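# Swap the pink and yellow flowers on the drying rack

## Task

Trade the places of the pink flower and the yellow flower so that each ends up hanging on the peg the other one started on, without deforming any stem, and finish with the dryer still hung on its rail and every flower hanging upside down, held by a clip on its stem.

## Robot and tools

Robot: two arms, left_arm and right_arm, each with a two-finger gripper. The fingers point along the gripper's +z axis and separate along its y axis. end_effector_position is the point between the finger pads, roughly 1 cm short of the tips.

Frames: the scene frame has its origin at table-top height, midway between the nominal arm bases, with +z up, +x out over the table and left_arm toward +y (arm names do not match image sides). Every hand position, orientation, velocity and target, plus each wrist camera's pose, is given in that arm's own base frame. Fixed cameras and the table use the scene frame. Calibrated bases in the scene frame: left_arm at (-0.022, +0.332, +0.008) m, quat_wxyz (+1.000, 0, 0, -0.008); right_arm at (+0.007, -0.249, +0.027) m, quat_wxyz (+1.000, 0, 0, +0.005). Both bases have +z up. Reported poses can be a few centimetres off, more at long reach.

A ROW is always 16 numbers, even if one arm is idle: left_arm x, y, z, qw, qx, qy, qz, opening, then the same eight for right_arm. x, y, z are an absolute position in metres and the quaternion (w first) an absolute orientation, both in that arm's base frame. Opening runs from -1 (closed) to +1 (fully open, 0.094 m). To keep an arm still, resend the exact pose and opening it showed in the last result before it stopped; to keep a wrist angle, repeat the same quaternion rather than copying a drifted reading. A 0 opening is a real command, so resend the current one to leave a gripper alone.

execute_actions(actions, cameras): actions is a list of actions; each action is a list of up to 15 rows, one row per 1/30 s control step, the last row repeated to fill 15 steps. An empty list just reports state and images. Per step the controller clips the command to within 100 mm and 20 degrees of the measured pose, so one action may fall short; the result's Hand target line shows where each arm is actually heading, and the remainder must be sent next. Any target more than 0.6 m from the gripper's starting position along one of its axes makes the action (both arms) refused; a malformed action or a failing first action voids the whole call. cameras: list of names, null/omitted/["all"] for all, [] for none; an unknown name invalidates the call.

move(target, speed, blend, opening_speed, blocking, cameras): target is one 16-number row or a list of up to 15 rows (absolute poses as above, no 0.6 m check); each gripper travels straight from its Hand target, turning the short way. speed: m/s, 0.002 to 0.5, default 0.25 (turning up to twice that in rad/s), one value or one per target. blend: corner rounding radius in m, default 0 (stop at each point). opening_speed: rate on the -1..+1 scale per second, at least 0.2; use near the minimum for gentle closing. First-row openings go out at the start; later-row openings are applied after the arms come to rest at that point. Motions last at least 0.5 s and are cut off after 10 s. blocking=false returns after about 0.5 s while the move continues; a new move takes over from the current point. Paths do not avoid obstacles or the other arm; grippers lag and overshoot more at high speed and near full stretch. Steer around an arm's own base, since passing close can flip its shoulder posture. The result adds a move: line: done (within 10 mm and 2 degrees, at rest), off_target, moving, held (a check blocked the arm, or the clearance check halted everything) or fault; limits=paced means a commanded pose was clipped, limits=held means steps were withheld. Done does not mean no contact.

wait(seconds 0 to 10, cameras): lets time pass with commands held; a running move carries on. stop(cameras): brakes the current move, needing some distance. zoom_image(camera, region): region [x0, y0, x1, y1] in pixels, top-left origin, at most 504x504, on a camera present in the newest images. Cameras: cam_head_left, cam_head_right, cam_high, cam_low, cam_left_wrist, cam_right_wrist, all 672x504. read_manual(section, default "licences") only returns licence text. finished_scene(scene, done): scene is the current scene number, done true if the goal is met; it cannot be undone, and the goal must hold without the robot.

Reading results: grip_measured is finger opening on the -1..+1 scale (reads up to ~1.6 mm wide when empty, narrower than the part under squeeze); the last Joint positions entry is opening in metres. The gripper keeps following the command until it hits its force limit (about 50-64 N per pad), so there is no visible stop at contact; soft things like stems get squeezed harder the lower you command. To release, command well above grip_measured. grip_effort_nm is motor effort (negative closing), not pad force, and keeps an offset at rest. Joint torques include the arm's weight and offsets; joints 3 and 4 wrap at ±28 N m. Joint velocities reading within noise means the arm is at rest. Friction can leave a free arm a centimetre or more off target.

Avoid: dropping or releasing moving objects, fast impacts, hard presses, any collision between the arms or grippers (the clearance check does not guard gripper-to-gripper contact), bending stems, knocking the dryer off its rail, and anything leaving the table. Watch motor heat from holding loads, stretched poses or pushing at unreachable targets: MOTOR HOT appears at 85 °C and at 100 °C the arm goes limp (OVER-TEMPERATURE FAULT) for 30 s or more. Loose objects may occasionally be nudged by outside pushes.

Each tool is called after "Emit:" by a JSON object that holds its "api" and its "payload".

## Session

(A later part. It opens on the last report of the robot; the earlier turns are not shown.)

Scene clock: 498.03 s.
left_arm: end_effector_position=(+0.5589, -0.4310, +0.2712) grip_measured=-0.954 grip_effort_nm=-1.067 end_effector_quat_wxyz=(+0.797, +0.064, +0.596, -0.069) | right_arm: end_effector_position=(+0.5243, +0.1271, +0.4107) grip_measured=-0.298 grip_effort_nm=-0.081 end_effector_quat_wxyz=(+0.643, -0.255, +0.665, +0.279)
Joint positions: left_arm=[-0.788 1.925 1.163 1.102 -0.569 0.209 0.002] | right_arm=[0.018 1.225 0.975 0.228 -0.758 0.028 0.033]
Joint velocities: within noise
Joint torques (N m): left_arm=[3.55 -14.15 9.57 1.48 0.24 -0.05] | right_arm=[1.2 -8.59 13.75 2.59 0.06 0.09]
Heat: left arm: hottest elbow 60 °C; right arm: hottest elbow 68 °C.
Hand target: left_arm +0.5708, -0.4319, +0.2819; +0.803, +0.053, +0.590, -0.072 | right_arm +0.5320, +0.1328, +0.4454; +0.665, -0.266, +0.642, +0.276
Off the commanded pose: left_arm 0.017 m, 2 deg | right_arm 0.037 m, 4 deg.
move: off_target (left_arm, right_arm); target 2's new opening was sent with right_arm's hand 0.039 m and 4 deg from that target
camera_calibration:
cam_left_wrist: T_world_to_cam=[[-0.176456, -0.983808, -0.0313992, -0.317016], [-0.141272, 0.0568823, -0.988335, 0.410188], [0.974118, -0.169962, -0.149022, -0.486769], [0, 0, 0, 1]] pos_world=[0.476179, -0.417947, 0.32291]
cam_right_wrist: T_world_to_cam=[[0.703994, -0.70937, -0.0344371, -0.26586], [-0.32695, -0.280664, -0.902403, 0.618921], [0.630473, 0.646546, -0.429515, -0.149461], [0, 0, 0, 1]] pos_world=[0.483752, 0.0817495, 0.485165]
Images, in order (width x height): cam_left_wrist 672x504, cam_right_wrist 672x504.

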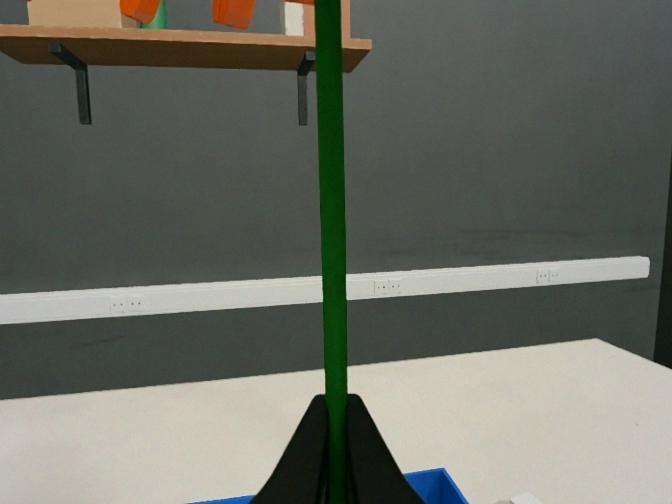

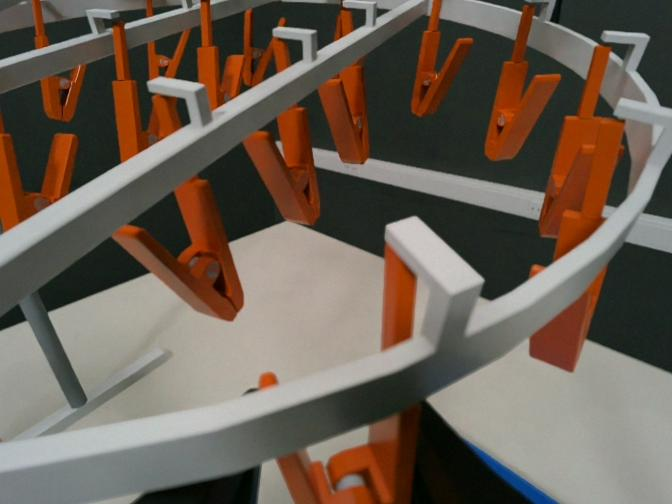

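Emit:
{"api": "move", "payload": {"target": [[0.5715, -0.4325, 0.282, 0.8027, 0.0531, 0.5900, -0.0722, -0.97, 0.5368, 0.1310, 0.446, 0.6646, -0.2659, 0.6418, 0.2753, -0.3],[0.5715, -0.4325, 0.282, 0.8027, 0.0531, 0.5900, -0.0722, -0.97, 0.5368, 0.1310, 0.446, 0.6646, -0.2659, 0.6418, 0.2753, -0.62]], "speed": 0.03, "opening_speed": 0.25, "cameras": ["cam_right_wrist", "cam_left_wrist", "cam_low"]}}

Emit:
{"api": "zoom_image", "payload": {"camera": "cam_low", "region": [240, 120, 320, 210]}}

Scene clock: 503.13 s.
left_arm: end_effector_position=(+0.5590, -0.4308, +0.2712) grip_measured=-0.954 grip_effort_nm=-1.062 end_effector_quat_wxyz=(+0.797, +0.063, +0.596, -0.069) | right_arm: end_effector_position=(+0.5268, +0.1274, +0.4124) grip_measured=-0.566 grip_effort_nm=-0.999 end_effector_quat_wxyz=(+0.644, -0.256, +0.664, +0.280)
Joint positions: left_arm=[-0.787 1.925 1.163 1.102 -0.569 0.208 0.002] | right_arm=[0.018 1.232 0.983 0.229 -0.76 0.028 0.02]
Joint velocities: within noise
Joint torques (N m): left_arm=[3.37 -14.15 9.55 1.46 0.24 -0.04] | right_arm=[1.14 -8.64 13.5 2.52 -0.11 0.08]
Heat: left arm: hottest elbow 60 °C; right arm: hottest elbow 69 °C.
Hand target: left_arm +0.5708, -0.4320, +0.2819; +0.802, +0.053, +0.590, -0.072 | right_arm +0.5343, +0.1306, +0.4454; +0.665, -0.266, +0.642, +0.275
Off the commanded pose: left_arm 0.017 m, 2 deg | right_arm 0.035 m, 4 deg.
move: off_target (left_arm, right_arm); target 2's new opening was sent with right_arm's hand 0.038 m and 4 deg from that target
camera_calibration:
cam_left_wrist: T_world_to_cam=[[-0.176295, -0.983859, -0.0306674, -0.317088], [-0.141419, 0.0561482, -0.988356, 0.409971], [0.974126, -0.169906, -0.149035, -0.486869], [0, 0, 0, 1]] pos_world=[0.476348, -0.417711, 0.322912]
cam_right_wrist: T_world_to_cam=[[0.705178, -0.708292, -0.0323483, -0.268995], [-0.323767, -0.281083, -0.90342, 0.620147], [0.630793, 0.647545, -0.427536, -0.151542], [0, 0, 0, 1]] pos_world=[0.486064, 0.0819155, 0.486762]
Images, in order (width x height): cam_low 672x504, cam_left_wrist 672x504, cam_right_wrist 672x504.

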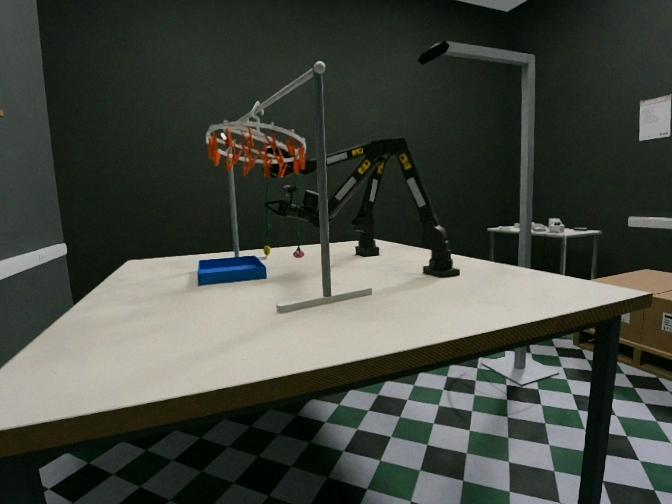

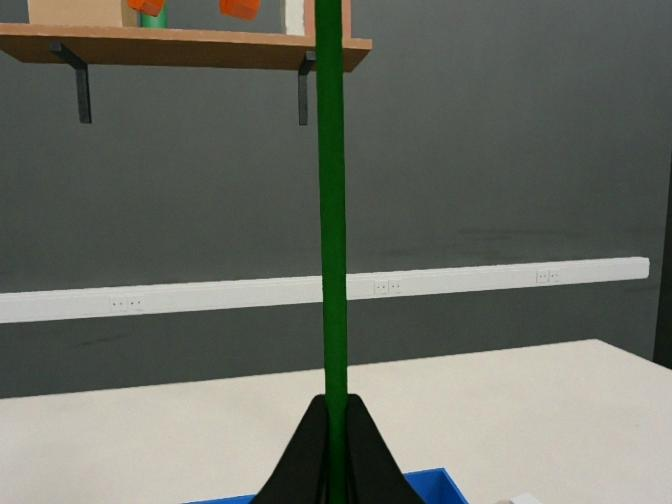

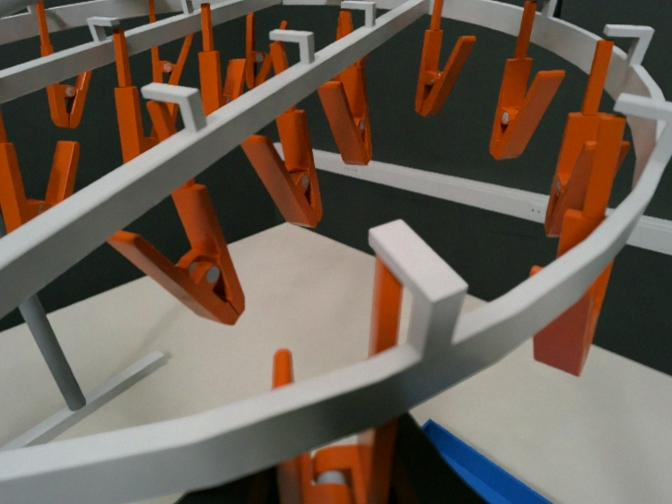

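Scaled by 5.600 from the camera's 672x504 image, which has a finer 960x720 frame.

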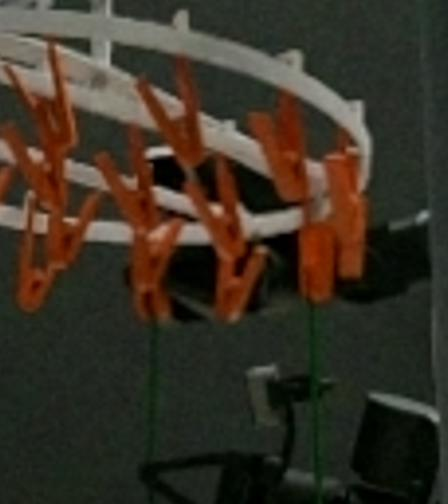

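Emit:
{"api": "move", "payload": {"target": [[0.5700, -0.4325, 0.250, 0.8027, 0.0531, 0.5900, -0.0722, -0.97, 0.5368, 0.1310, 0.446, 0.6646, -0.2659, 0.6418, 0.2753, -0.62]], "speed": 0.03, "cameras": ["cam_right_wrist", "cam_low"]}}

Emit:
{"api": "zoom_image", "payload": {"camera": "cam_low", "region": [240, 120, 320, 210]}}

Scene clock: 507.00 s.
left_arm: end_effector_position=(+0.5618, -0.4336, +0.2428) grip_measured=-0.954 grip_effort_nm=-1.062 end_effector_quat_wxyz=(+0.794, +0.067, +0.600, -0.066) | right_arm: end_effector_position=(+0.5268, +0.1274, +0.4125) grip_measured=-0.567 grip_effort_nm=-1.028 end_effector_quat_wxyz=(+0.644, -0.256, +0.664, +0.280)
Joint positions: left_arm=[-0.787 1.979 1.163 1.144 -0.569 0.208 0.002] | right_arm=[0.018 1.232 0.983 0.23 -0.76 0.028 0.02]
Joint velocities: within noise
Joint torques (N m): left_arm=[3.25 -14.27 8.2 2.74 0.18 -0.03] | right_arm=[1.03 -8.7 13.55 2.48 -0.11 0.08]
Heat: left arm: hottest elbow 60 °C; right arm: hottest elbow 69 °C.
Hand target: left_arm +0.5696, -0.4323, +0.2501; +0.802, +0.053, +0.590, -0.072 | right_arm +0.5343, +0.1306, +0.4454; +0.665, -0.266, +0.642, +0.275
Off the commanded pose: left_arm 0.011 m, 2 deg | right_arm 0.035 m, 4 deg.
move: off_target (left_arm, right_arm)
camera_calibration:
cam_right_wrist: T_world_to_cam=[[0.70519, -0.708292, -0.0320841, -0.269109], [-0.323423, -0.281077, -0.903545, 0.620085], [0.630956, 0.647547, -0.42729, -0.151697], [0, 0, 0, 1]] pos_world=[0.486037, 0.081915, 0.486822]
Images, in order (width x height): cam_low 672x504, cam_right_wrist 672x504.

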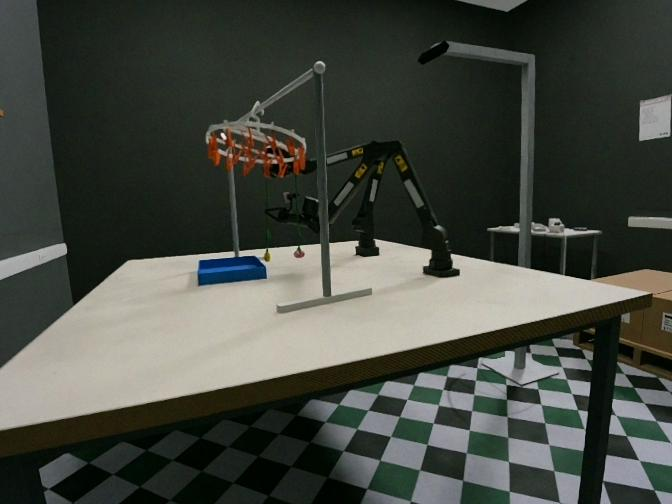

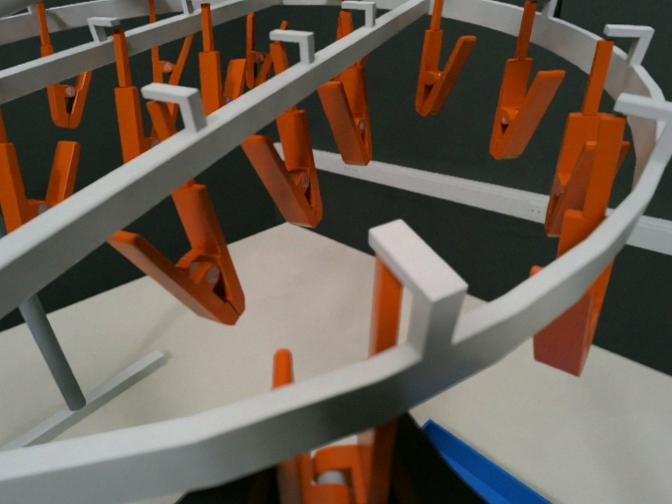

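Scaled by 5.600 from the camera's 672x504 image, which has a finer 960x720 frame.

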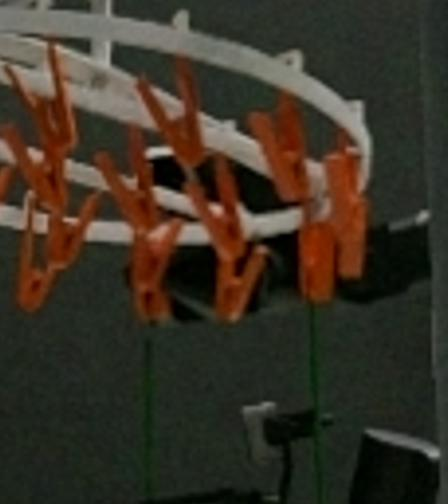

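Emit:
{"api": "move", "payload": {"target": [[0.5690, -0.4315, 0.236, 0.8027, 0.0531, 0.5900, -0.0722, -0.97, 0.5368, 0.1310, 0.446, 0.6646, -0.2659, 0.6418, 0.2753, -0.62]], "speed": 0.03, "cameras": ["cam_high", "cam_low", "cam_left_wrist"]}}

Emit:
{"api": "zoom_image", "payload": {"camera": "cam_low", "region": [240, 120, 320, 210]}}

Emit:
{"api": "zoom_image", "payload": {"camera": "cam_low", "region": [190, 200, 320, 290]}}

Scene clock: 511.67 s.
left_arm: end_effector_position=(+0.5621, -0.4339, +0.2321) grip_measured=-0.954 grip_effort_nm=-1.062 end_effector_quat_wxyz=(+0.796, +0.065, +0.598, -0.068) | right_arm: end_effector_position=(+0.5268, +0.1274, +0.4125) grip_measured=-0.567 grip_effort_nm=-1.028 end_effector_quat_wxyz=(+0.644, -0.256, +0.664, +0.280)
Joint positions: left_arm=[-0.787 2.005 1.163 1.176 -0.569 0.208 0.002] | right_arm=[0.018 1.232 0.983 0.23 -0.76 0.028 0.02]
Joint velocities: within noise
Joint torques (N m): left_arm=[3.25 -14.51 7.53 2.71 0.18 -0.03] | right_arm=[1.2 -8.59 13.52 2.51 -0.11 0.08]
Heat: left arm: hottest elbow 60 °C; right arm: hottest elbow 69 °C.
Hand target: left_arm +0.5687, -0.4314, +0.2360; +0.802, +0.053, +0.590, -0.072 | right_arm +0.5343, +0.1306, +0.4454; +0.665, -0.266, +0.642, +0.275
Off the commanded pose: left_arm 0.008 m, 2 deg | right_arm 0.035 m, 4 deg.
move: off_target (right_arm)
camera_calibration:
cam_left_wrist: T_world_to_cam=[[-0.176417, -0.983738, -0.0337257, -0.319922], [-0.145143, 0.0598869, -0.987597, 0.37552], [0.973556, -0.169334, -0.153347, -0.4946], [0, 0, 0, 1]] pos_world=[0.479585, -0.420961, 0.284227]
Images, in order (width x height): cam_high 672x504, cam_low 672x504, cam_left_wrist 672x504.

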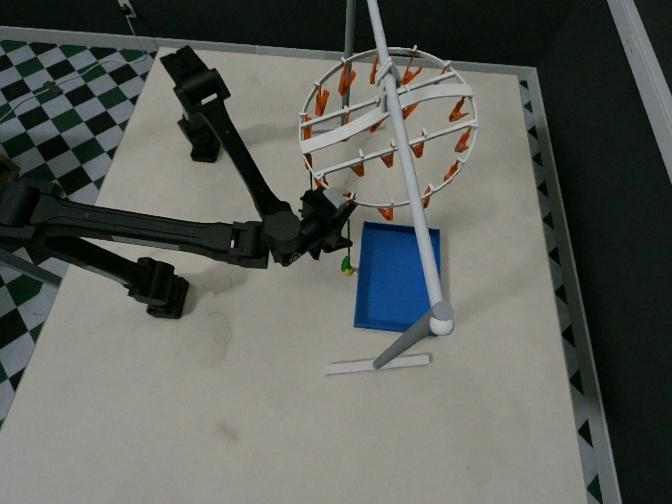

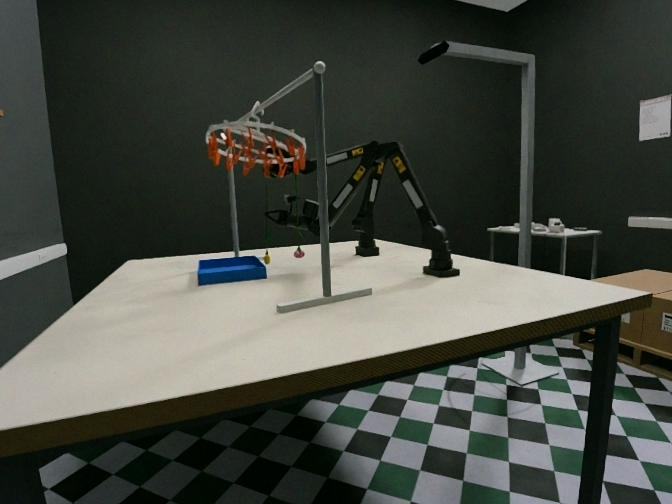

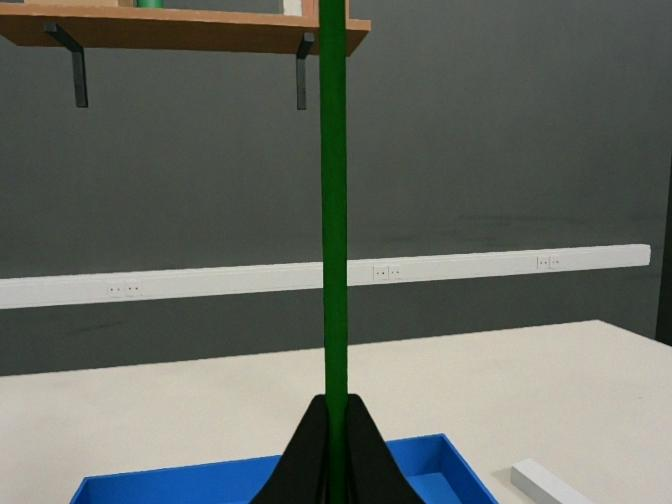

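Scaled by 5.600 from the camera's 672x504 image, which has a finer 960x720 frame.

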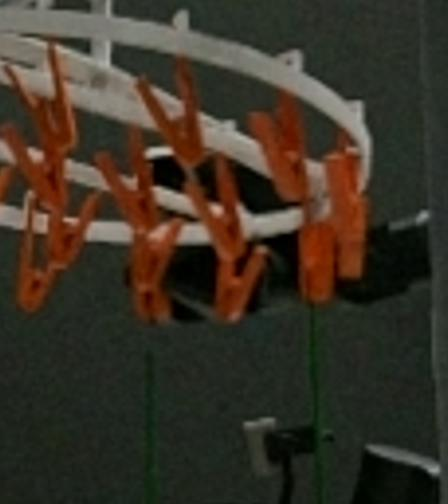

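Scaled by 3.877 from the camera's 672x504 image, which has a finer 960x720 frame.

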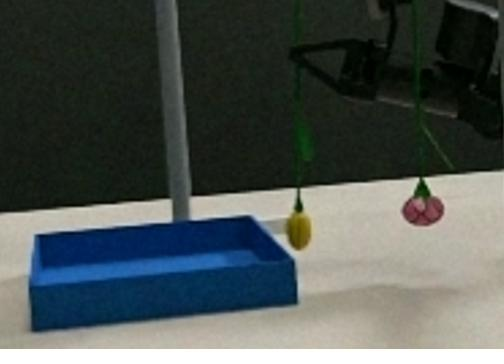

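Emit:
{"api": "move", "payload": {"target": [[0.4400, -0.4130, 0.236, 0.8027, 0.0531, 0.5900, -0.0722, -0.97, 0.5368, 0.1310, 0.446, 0.6646, -0.2659, 0.6418, 0.2753, -0.62],[0.4400, -0.4130, 0.236, 0.8027, 0.0531, 0.5900, -0.0722, -0.97, 0.5368, 0.1310, 0.446, 0.6646, -0.2659, 0.6418, 0.2753, -0.1]], "speed": 0.06, "opening_speed": 0.35, "cameras": ["cam_high", "cam_low", "cam_left_wrist", "cam_right_wrist"]}}

Scene clock: 532.60 s.
left_arm: end_effector_position=(+0.4464, -0.4125, +0.2176) grip_measured=-0.955 grip_effort_nm=-1.062 end_effector_quat_wxyz=(+0.793, +0.062, +0.602, -0.063) | right_arm: end_effector_position=(+0.5266, +0.1275, +0.4127) grip_measured=-0.102 grip_effort_nm=0.076 end_effector_quat_wxyz=(+0.645, -0.257, +0.664, +0.280)
Joint positions: left_arm=[-0.932 1.886 0.875 1.373 -0.717 0.268 0.002] | right_arm=[0.018 1.232 0.983 0.231 -0.761 0.028 0.042]
Joint velocities: within noise
Joint torques (N m): left_arm=[1.85 -14.62 5.05 2.61 0.09 0.16] | right_arm=[0.97 -8.82 13.52 2.51 -0.06 0.08]
Heat: left arm: hottest elbow 57 °C; right arm: hottest elbow 69 °C.
Hand target: left_arm +0.4401, -0.4130, +0.2356; +0.802, +0.053, +0.590, -0.072 | right_arm +0.5343, +0.1306, +0.4455; +0.665, -0.266, +0.642, +0.275
Off the commanded pose: left_arm 0.019 m, 2 deg | right_arm 0.035 m, 4 deg.
move: off_target (left_arm, right_arm); target 2's new opening was sent with right_arm's hand 0.035 m and 4 deg from that target
camera_calibration:
cam_left_wrist: T_world_to_cam=[[-0.165689, -0.98556, -0.0348973, -0.325056], [-0.155408, 0.0610383, -0.985963, 0.347805], [0.973856, -0.15794, -0.163277, -0.373915], [0, 0, 0, 1]] pos_world=[0.364333, -0.400648, 0.270528]
cam_right_wrist: T_world_to_cam=[[0.706036, -0.707484, -0.031306, -0.269778], [-0.322067, -0.281409, -0.903926, 0.619774], [0.630703, 0.648287, -0.426542, -0.151876], [0, 0, 0, 1]] pos_world=[0.48587, 0.0820055, 0.487003]
Images, in order (width x height): cam_high 672x504, cam_low 672x504, cam_left_wrist 672x504, cam_right_wrist 672x504.

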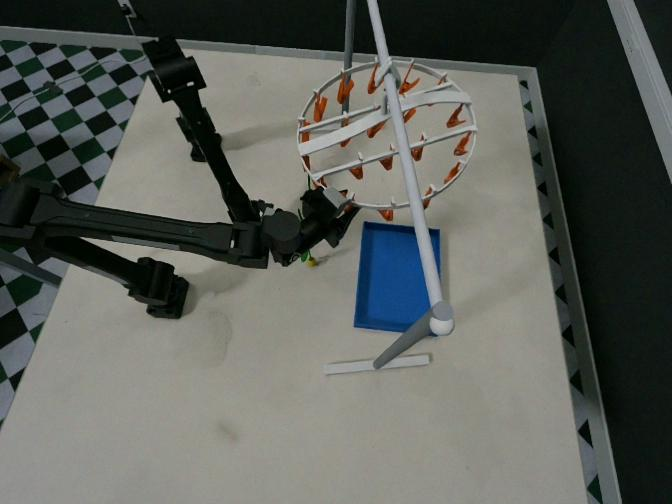

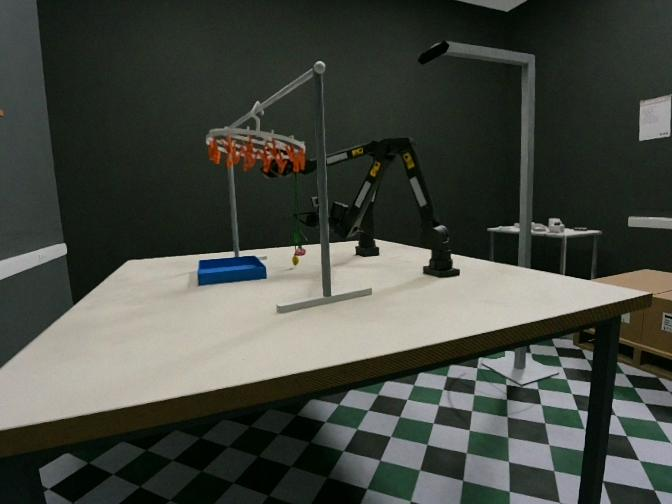

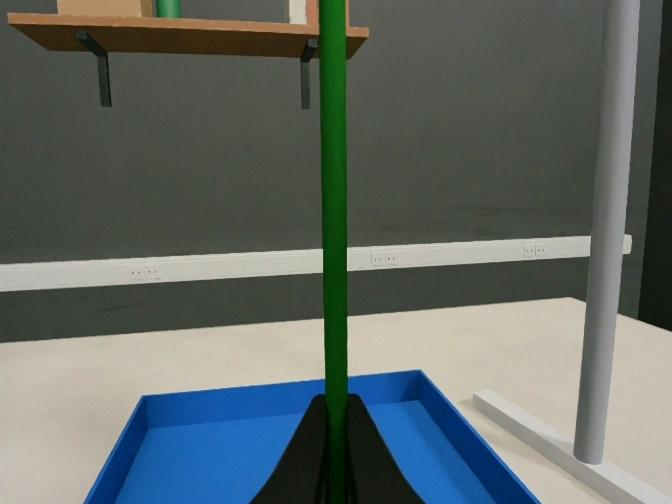

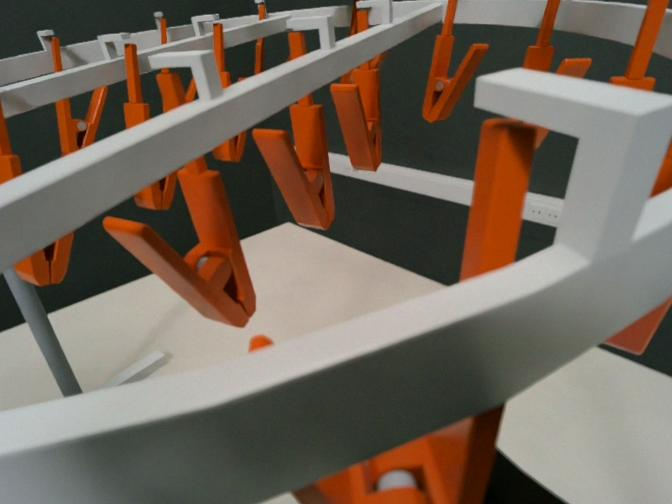

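Emit:
{"api": "zoom_image", "payload": {"camera": "cam_right_wrist", "region": [180, 300, 540, 504]}}

Scaled by 1.400 from the camera's 672x504 image, which has a finer 960x720 frame.

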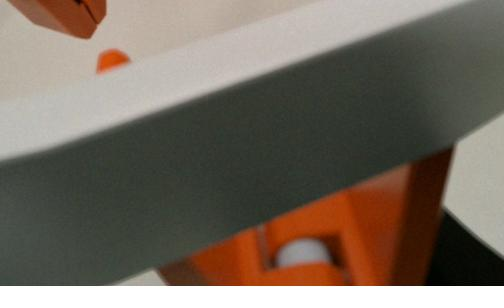

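Emit:
{"api": "zoom_image", "payload": {"camera": "cam_low", "region": [240, 120, 320, 210]}}

Emit:
{"api": "execute_actions", "payload": {"actions": [], "cameras": ["cam_right_wrist", "cam_head_right", "cam_head_left"]}}

Scaled by 5.600 from the camera's 672x504 image, which has a finer 960x720 frame.

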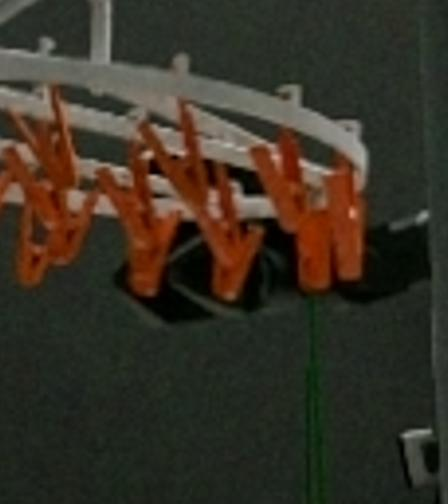

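Scene clock: 545.83 s.
left_arm: end_effector_position=(+0.4464, -0.4125, +0.2176) grip_measured=-0.955 grip_effort_nm=-1.062 end_effector_quat_wxyz=(+0.793, +0.062, +0.602, -0.063) | right_arm: end_effector_position=(+0.5266, +0.1275, +0.4127) grip_measured=-0.101 grip_effort_nm=0.071 end_effector_quat_wxyz=(+0.645, -0.257, +0.664, +0.280)
Joint positions: left_arm=[-0.932 1.886 0.875 1.373 -0.717 0.268 0.002] | right_arm=[0.018 1.232 0.983 0.231 -0.761 0.028 0.042]
Joint velocities: within noise
Joint torques (N m): left_arm=[1.9 -14.56 5.05 2.61 0.08 0.16] | right_arm=[0.91 -8.64 13.56 2.47 -0.06 0.09]
Heat: left arm: hottest elbow 55 °C; right arm: hottest elbow 69 °C.
Hand target: left_arm +0.4401, -0.4130, +0.2355; +0.802, +0.053, +0.590, -0.072 | right_arm +0.5343, +0.1306, +0.4455; +0.665, -0.266, +0.642, +0.275
Tool commands: left_gripper/opening=-0.97 right_gripper/opening=-0.1
Off the commanded pose: left_arm 0.019 m, 2 deg | right_arm 0.035 m, 4 deg.
camera_calibration:
cam_right_wrist: T_world_to_cam=[[0.706036, -0.707484, -0.031306, -0.269778], [-0.322067, -0.281409, -0.903926, 0.619774], [0.630703, 0.648287, -0.426542, -0.151876], [0, 0, 0, 1]] pos_world=[0.48587, 0.0820055, 0.487003]
Images, in order (width x height): cam_head_left 672x504, cam_head_right 672x504, cam_right_wrist 672x504.

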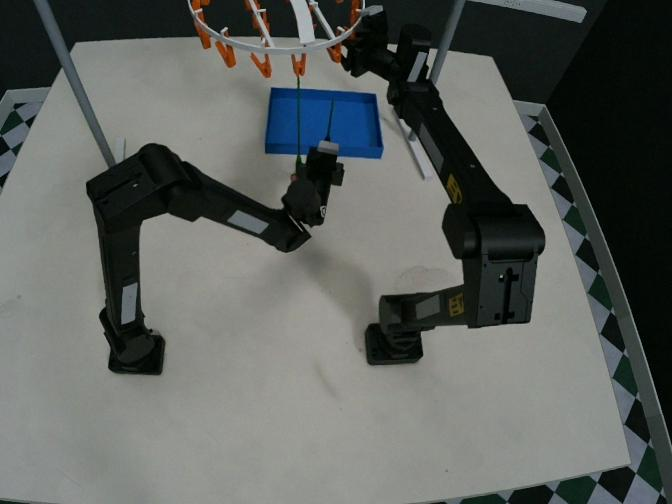

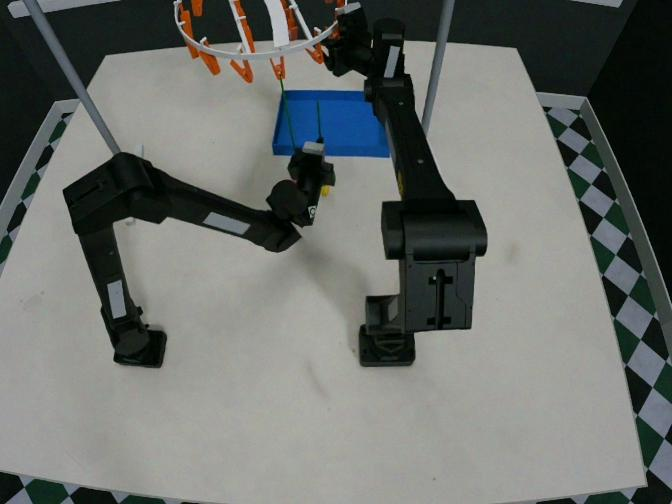

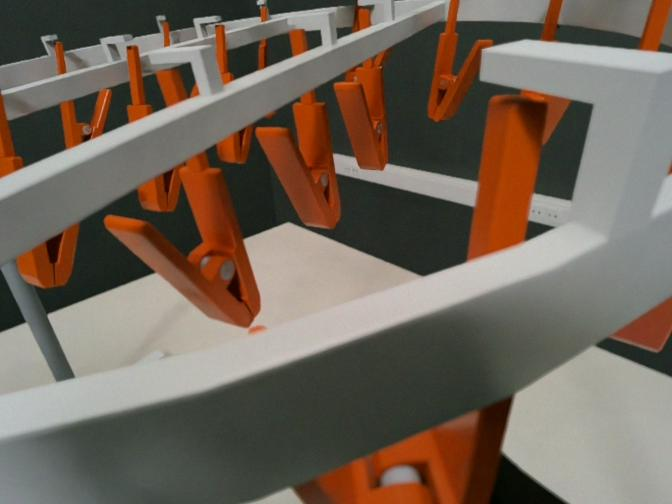

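Emit:
{"api": "move", "payload": {"target": [[0.4400, -0.4130, 0.236, 0.8027, 0.0531, 0.5900, -0.0722, -0.97, 0.5368, 0.1310, 0.446, 0.6646, -0.2659, 0.6418, 0.2753, 0.25],[0.4000, -0.4060, 0.240, 0.8027, 0.0531, 0.5900, -0.0722, -0.97, 0.5433, 0.1248, 0.442, 0.6646, -0.2659, 0.6418, 0.2753, 0.25]], "speed": 0.04, "opening_speed": 0.35, "cameras": ["cam_right_wrist"]}}

Scene clock: 559.80 s.
left_arm: end_effector_position=(+0.4069, -0.4057, +0.2238) grip_measured=-0.955 grip_effort_nm=-1.067 end_effector_quat_wxyz=(+0.795, +0.061, +0.601, -0.063) | right_arm: end_effector_position=(+0.5306, +0.1292, +0.4106) grip_measured=+0.249 grip_effort_nm=0.071 end_effector_quat_wxyz=(+0.643, -0.262, +0.661, +0.284)
Joint positions: left_arm=[-0.994 1.833 0.795 1.427 -0.775 0.302 0.002] | right_arm=[0.018 1.249 0.991 0.243 -0.775 0.028 0.059]
Joint velocities: within noise
Joint torques (N m): left_arm=[1.79 -13.57 4.78 2.59 0.08 0.16] | right_arm=[0.03 -8.76 13.46 2.55 -0.11 0.09]
Heat: left arm: hottest elbow 54 °C; right arm: hottest elbow 69 °C.
Hand target: left_arm +0.4002, -0.4059, +0.2397; +0.802, +0.053, +0.590, -0.072 | right_arm +0.5410, +0.1245, +0.4412; +0.664, -0.266, +0.642, +0.275
Off the commanded pose: left_arm 0.018 m, 2 deg | right_arm 0.034 m, 3 deg.
move: off_target (left_arm, right_arm)
camera_calibration:
cam_right_wrist: T_world_to_cam=[[0.715488, -0.697987, -0.0298637, -0.27826], [-0.316217, -0.285437, -0.904728, 0.617306], [0.622964, 0.656765, -0.424942, -0.15407], [0, 0, 0, 1]] pos_world=[0.490274, 0.0831671, 0.484713]
Images, in order (width x height): cam_right_wrist 672x504.

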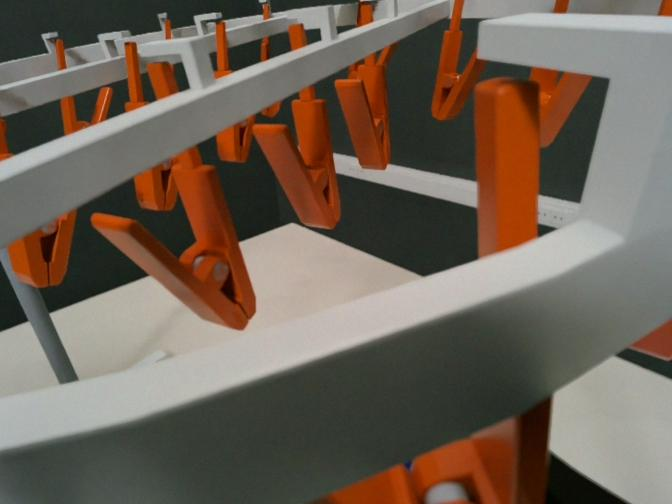

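Emit:
{"api": "move", "payload": {"target": [[0.3700, -0.3980, 0.246, 0.7950, 0.0900, 0.5900, -0.1150, -0.97, 0.5500, 0.1120, 0.440, 0.6646, -0.2659, 0.6418, 0.2753, 0.25],[0.3500, -0.3800, 0.250, 0.7848, 0.1287, 0.5807, -0.1740, -0.97, 0.5360, 0.0980, 0.438, 0.6646, -0.2659, 0.6418, 0.2753, 0.25]], "speed": 0.04, "cameras": ["cam_right_wrist"]}}

Scene clock: 570.73 s.
left_arm: end_effector_position=(+0.3469, -0.3853, +0.2421) grip_measured=-0.955 grip_effort_nm=-1.057 end_effector_quat_wxyz=(+0.783, +0.137, +0.583, -0.171) | right_arm: end_effector_position=(+0.5345, +0.1033, +0.4134) grip_measured=+0.249 grip_effort_nm=0.071 end_effector_quat_wxyz=(+0.647, -0.263, +0.657, +0.283)
Joint positions: left_arm=[-1.007 1.643 0.576 1.402 -0.535 0.192 0.002] | right_arm=[-0.045 1.261 1.002 0.255 -0.838 0.028 0.059]
Joint velocities: within noise
Joint torques (N m): left_arm=[3.37 -10.7 4.74 1.48 0.26 -0.07] | right_arm=[-0.09 -11.16 11.12 2.44 -0.12 0.13]
Heat: left arm: hottest elbow 52 °C; right arm: hottest elbow 70 °C.
Hand target: left_arm +0.3500, -0.3800, +0.2499; +0.785, +0.129, +0.581, -0.174 | right_arm +0.5351, +0.0980, +0.4376; +0.664, -0.266, +0.642, +0.275
Off the commanded pose: left_arm 0.010 m, 1 deg | right_arm 0.025 m, 3 deg.
move: off_target (right_arm)
camera_calibration:
cam_right_wrist: T_world_to_cam=[[0.716324, -0.697431, -0.0216944, -0.302904], [-0.305277, -0.285286, -0.908525, 0.609395], [0.627444, 0.657421, -0.417267, -0.143905], [0, 0, 0, 1]] pos_world=[0.493305, 0.0572036, 0.487032]
Images, in order (width x height): cam_right_wrist 672x504.

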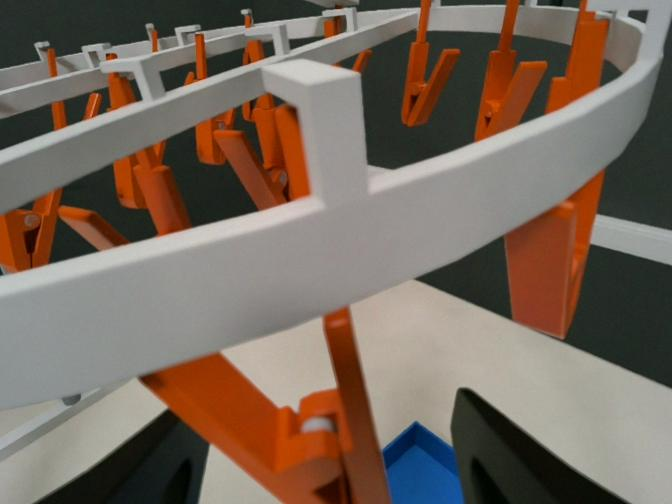

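Emit:
{"api": "zoom_image", "payload": {"camera": "cam_right_wrist", "region": [100, 300, 480, 504]}}

Emit:
{"api": "zoom_image", "payload": {"camera": "cam_low", "region": [240, 120, 320, 210]}}

Scaled by 1.326 from the camera's 672x504 image, which has a finer 960x720 frame.

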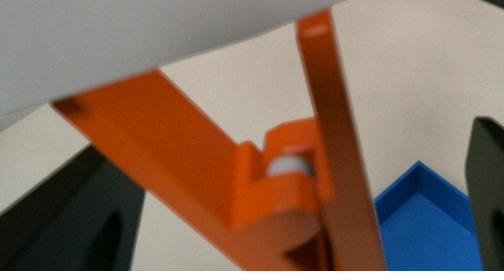

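This scene's latest camera images include none from cam_low. They are from: cam_right_wrist. cam_low's image comes with the result of a call that names it in "cameras".

Emit:
{"api": "move", "payload": {"target": [0.3500, -0.3800, 0.250, 0.7848, 0.1287, 0.5807, -0.1740, -0.97, 0.5060, 0.0800, 0.437, 0.6646, -0.2659, 0.6418, 0.2753, 0.25], "speed": 0.03, "cameras": ["cam_right_wrist", "cam_low"]}}

Emit:
{"api": "zoom_image", "payload": {"camera": "cam_low", "region": [230, 120, 320, 210]}}

Scene clock: 579.07 s.
left_arm: end_effector_position=(+0.3468, -0.3853, +0.2420) grip_measured=-0.955 grip_effort_nm=-1.062 end_effector_quat_wxyz=(+0.782, +0.137, +0.583, -0.172) | right_arm: end_effector_position=(+0.5090, +0.0846, +0.4373) grip_measured=+0.249 grip_effort_nm=0.071 end_effector_quat_wxyz=(+0.664, -0.272, +0.641, +0.274)
Joint positions: left_arm=[-1.007 1.642 0.576 1.402 -0.535 0.191 0.002] | right_arm=[-0.096 1.185 0.979 0.256 -0.888 0.028 0.059]
Joint velocities: within noise
Joint torques (N m): left_arm=[3.37 -10.75 4.72 1.46 0.25 -0.06] | right_arm=[-0.26 -9.76 8.2 2.13 -0.09 0.18]
Heat: left arm: hottest elbow 51 °C; right arm: hottest elbow 69 °C.
Hand target: left_arm +0.3499, -0.3801, +0.2501; +0.785, +0.129, +0.580, -0.174 | right_arm +0.5061, +0.0801, +0.4370; +0.664, -0.266, +0.642, +0.275
Off the commanded pose: left_arm 0.010 m, 1 deg | right_arm 0.006 m, 1 deg.
move: done
camera_calibration:
cam_right_wrist: T_world_to_cam=[[0.715866, -0.697981, 0.0189378, -0.314737], [-0.257864, -0.289481, -0.921795, 0.600055], [0.648878, 0.654999, -0.387214, -0.129488], [0, 0, 0, 1]] pos_world=[0.464063, 0.0388389, 0.508949]
Images, in order (width x height): cam_low 672x504, cam_right_wrist 672x504.

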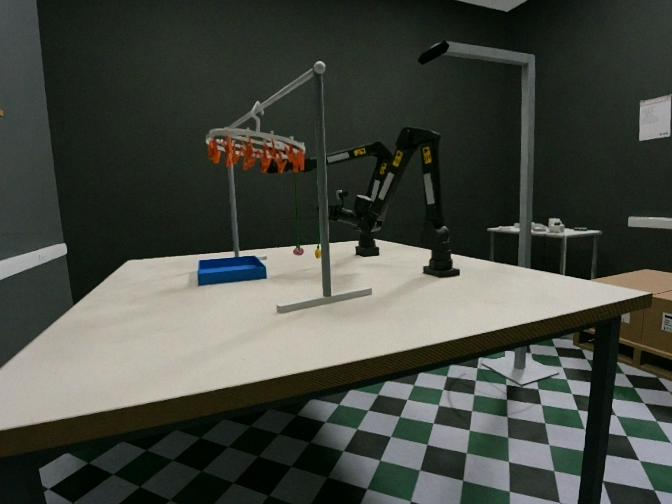

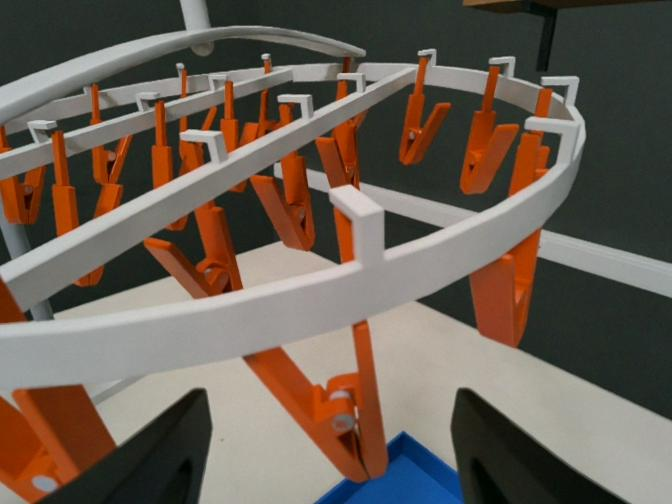

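Scaled by 5.600 from the camera's 672x504 image, which has a finer 960x720 frame.

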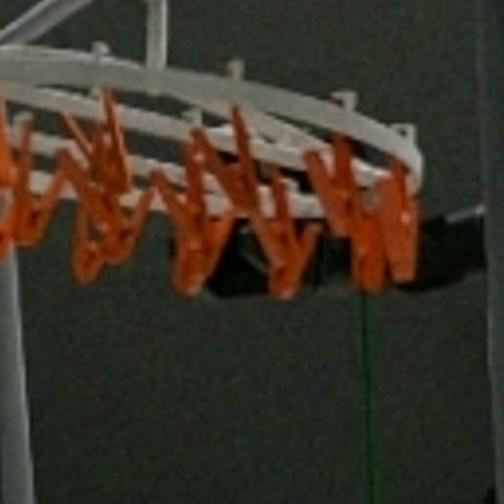

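Emit:
{"api": "move", "payload": {"target": [[0.3450, -0.3600, 0.250, 0.7848, 0.1287, 0.5807, -0.1740, -0.97, 0.4700, 0.0450, 0.425, 0.6646, -0.2659, 0.6418, 0.2753, 0.25],[0.3400, -0.2700, 0.250, 0.7427, 0.2276, 0.5495, -0.3076, -0.97, 0.4250, 0.0100, 0.440, 0.6646, -0.2659, 0.6418, 0.2753, 0.2],[0.3800, -0.1650, 0.250, 0.6962, 0.2974, 0.5151, -0.4020, -0.97, 0.4000, 0.0900, 0.455, 0.6941, -0.1349, 0.6941, 0.1349, 0.2]], "speed": 0.08, "blend": [0.02, 0.02, 0], "cameras": ["cam_right_wrist", "cam_low", "cam_left_wrist"]}}

Scene clock: 595.27 s.
left_arm: end_effector_position=(+0.3686, -0.1680, +0.2396) grip_measured=-0.955 grip_effort_nm=-1.062 end_effector_quat_wxyz=(+0.680, +0.297, +0.538, -0.401) | right_arm: end_effector_position=(+0.4028, +0.0864, +0.4600) grip_measured=+0.201 grip_effort_nm=-0.076 end_effector_quat_wxyz=(+0.697, -0.127, +0.692, +0.137)
Joint positions: left_arm=[-0.084 1.48 0.346 1.546 0.911 -0.362 0.002] | right_arm=[0.097 0.742 0.797 -0.044 -0.279 0.015 0.056]
Joint velocities: within noise
Joint torques (N m): left_arm=[3.37 -5.25 6.68 2.43 -0.06 -0.06] | right_arm=[1.44 -2.2 8.77 1.7 0.08 -0.12]
Heat: left arm: hottest elbow 50 °C; right arm: hottest elbow 66 °C.
Hand target: left_arm +0.3794, -0.1650, +0.2502; +0.691, +0.300, +0.525, -0.396 | right_arm +0.4001, +0.0899, +0.4551; +0.694, -0.135, +0.694, +0.135
Off the commanded pose: left_arm 0.016 m, 3 deg | right_arm 0.007 m, 1 deg.
joint sent to its limit (left arm) — joint 4 (wrist pitch), upper limit. The joint targets still meet the commanded pose.
move: off_target (left_arm); blend cut to 0 m at target 2
camera_calibration:
cam_left_wrist: T_world_to_cam=[[-0.860342, -0.509443, 0.0167063, 0.227434], [-0.108496, 0.151006, -0.982561, 0.339461], [0.498036, -0.847151, -0.18519, -0.191006], [0, 0, 0, 1]] pos_world=[0.327629, -0.0972074, 0.294369]
cam_right_wrist: T_world_to_cam=[[0.372687, -0.92795, -0.00359679, -0.0694084], [-0.377954, -0.148253, -0.913877, 0.626603], [0.847499, 0.341949, -0.405975, -0.0972539], [0, 0, 0, 1]] pos_world=[0.345118, 0.0617443, 0.532906]
Images, in order (width x height): cam_low 672x504, cam_left_wrist 672x504, cam_right_wrist 672x504.

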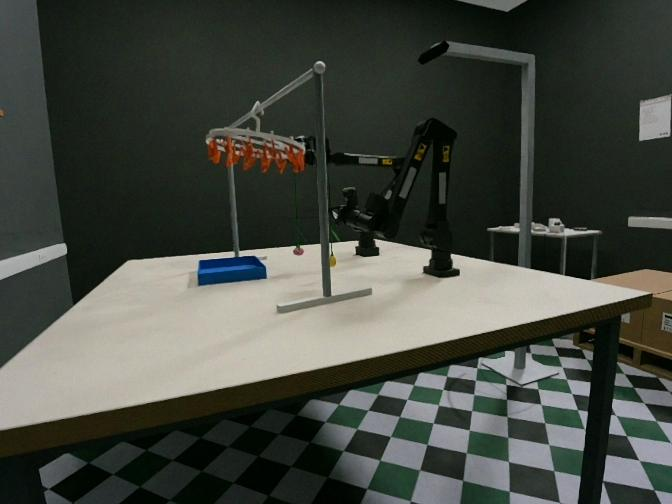

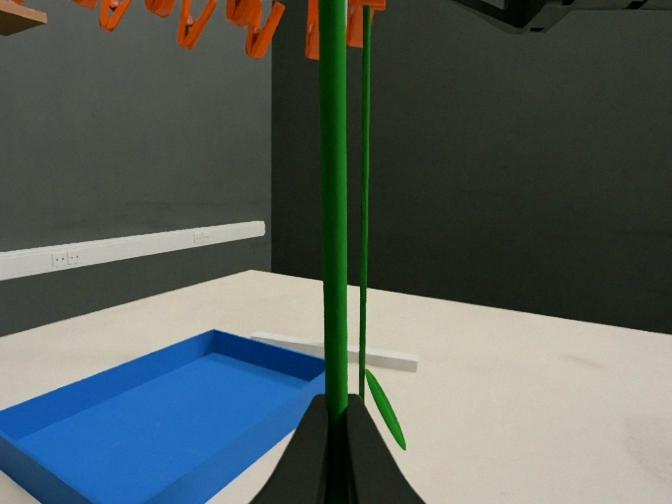

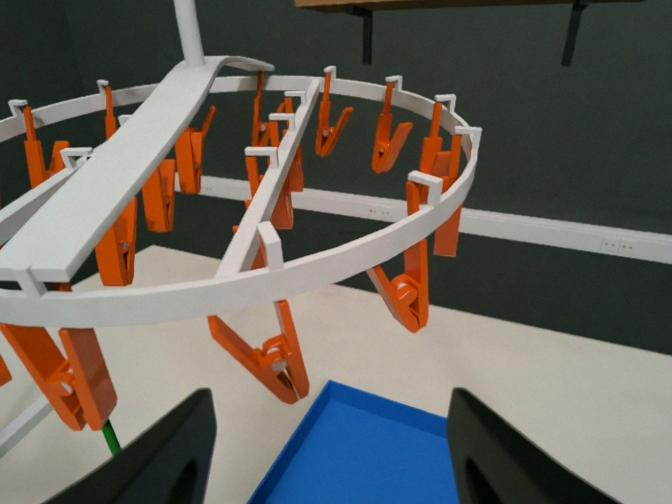

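Emit:
{"api": "move", "payload": {"target": [[0.3800, -0.1650, 0.250, 0.6962, 0.2974, 0.5151, -0.4020, -0.97, 0.3500, 0.1700, 0.460, 0.7018, -0.0862, 0.7018, 0.0862, 0.2],[0.3800, -0.1650, 0.250, 0.6962, 0.2974, 0.5151, -0.4020, -0.97, 0.3000, 0.2600, 0.455, 0.7071, 0.0, 0.7071, 0.0, 0.2]], "speed": 0.08, "blend": [0.02, 0], "cameras": ["cam_right_wrist", "cam_low"]}}

Scene clock: 602.00 s.
left_arm: end_effector_position=(+0.3686, -0.1680, +0.2394) grip_measured=-0.955 grip_effort_nm=-1.062 end_effector_quat_wxyz=(+0.679, +0.296, +0.538, -0.402) | right_arm: end_effector_position=(+0.2996, +0.2526, +0.4197) grip_measured=+0.201 grip_effort_nm=-0.071 end_effector_quat_wxyz=(+0.695, -0.016, +0.719, -0.021)
Joint positions: left_arm=[-0.084 1.48 0.346 1.546 0.911 -0.364 0.002] | right_arm=[1.106 0.871 0.785 0.01 1.113 0.015 0.056]
Joint velocities: within noise
Joint torques (N m): left_arm=[3.31 -5.3 6.69 2.43 -0.07 -0.05] | right_arm=[1.55 -2.67 13.7 2.33 0.15 -0.09]
Heat: left arm: hottest elbow 50 °C; right arm: hottest elbow 66 °C.
Hand target: left_arm +0.3794, -0.1650, +0.2501; +0.691, +0.300, +0.525, -0.396 | right_arm +0.2987, +0.2581, +0.4539; +0.707, +0.000, +0.707, +0.000
Off the commanded pose: left_arm 0.016 m, 3 deg | right_arm 0.036 m, 4 deg.
joint sent to its limit (left arm) — joint 4 (wrist pitch), upper limit. The joint targets still meet the commanded pose.
move: off_target (left_arm, right_arm)
camera_calibration:
cam_right_wrist: T_world_to_cam=[[-0.000578721, -0.998082, 0.0618974, 0.225207], [-0.446053, -0.0551409, -0.893306, 0.563706], [0.895007, -0.0281265, -0.445165, 0.0126785], [0, 0, 0, 1]] pos_world=[0.240226, 0.256215, 0.495267]
Images, in order (width x height): cam_low 672x504, cam_right_wrist 672x504.

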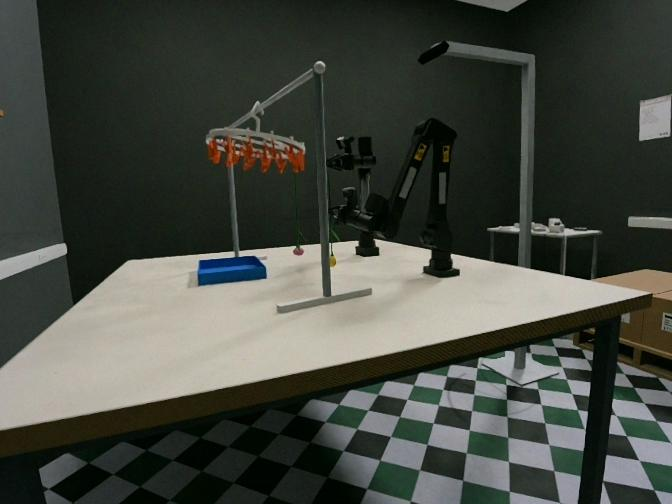

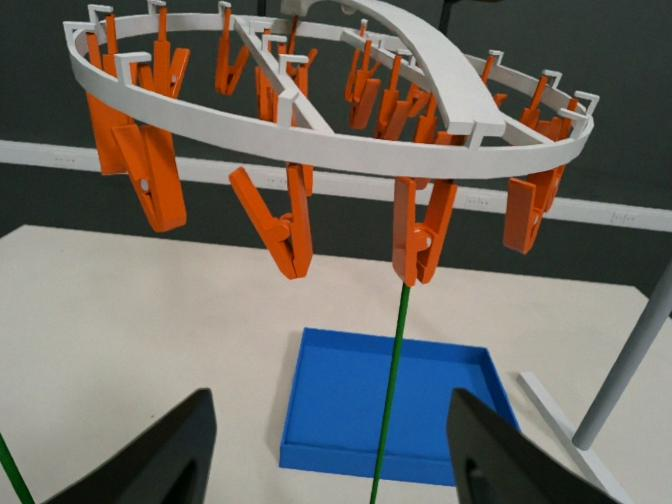

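Emit:
{"api": "zoom_image", "payload": {"camera": "cam_right_wrist", "region": [220, 140, 480, 300]}}

Scaled by 1.938 from the camera's 672x504 image, which has a finer 960x720 frame.

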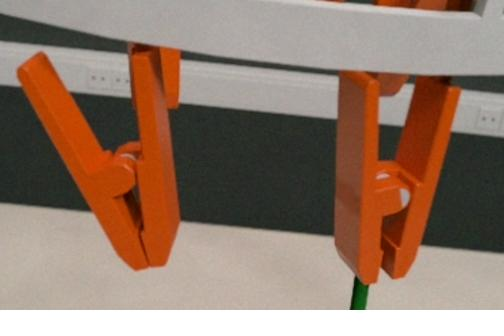

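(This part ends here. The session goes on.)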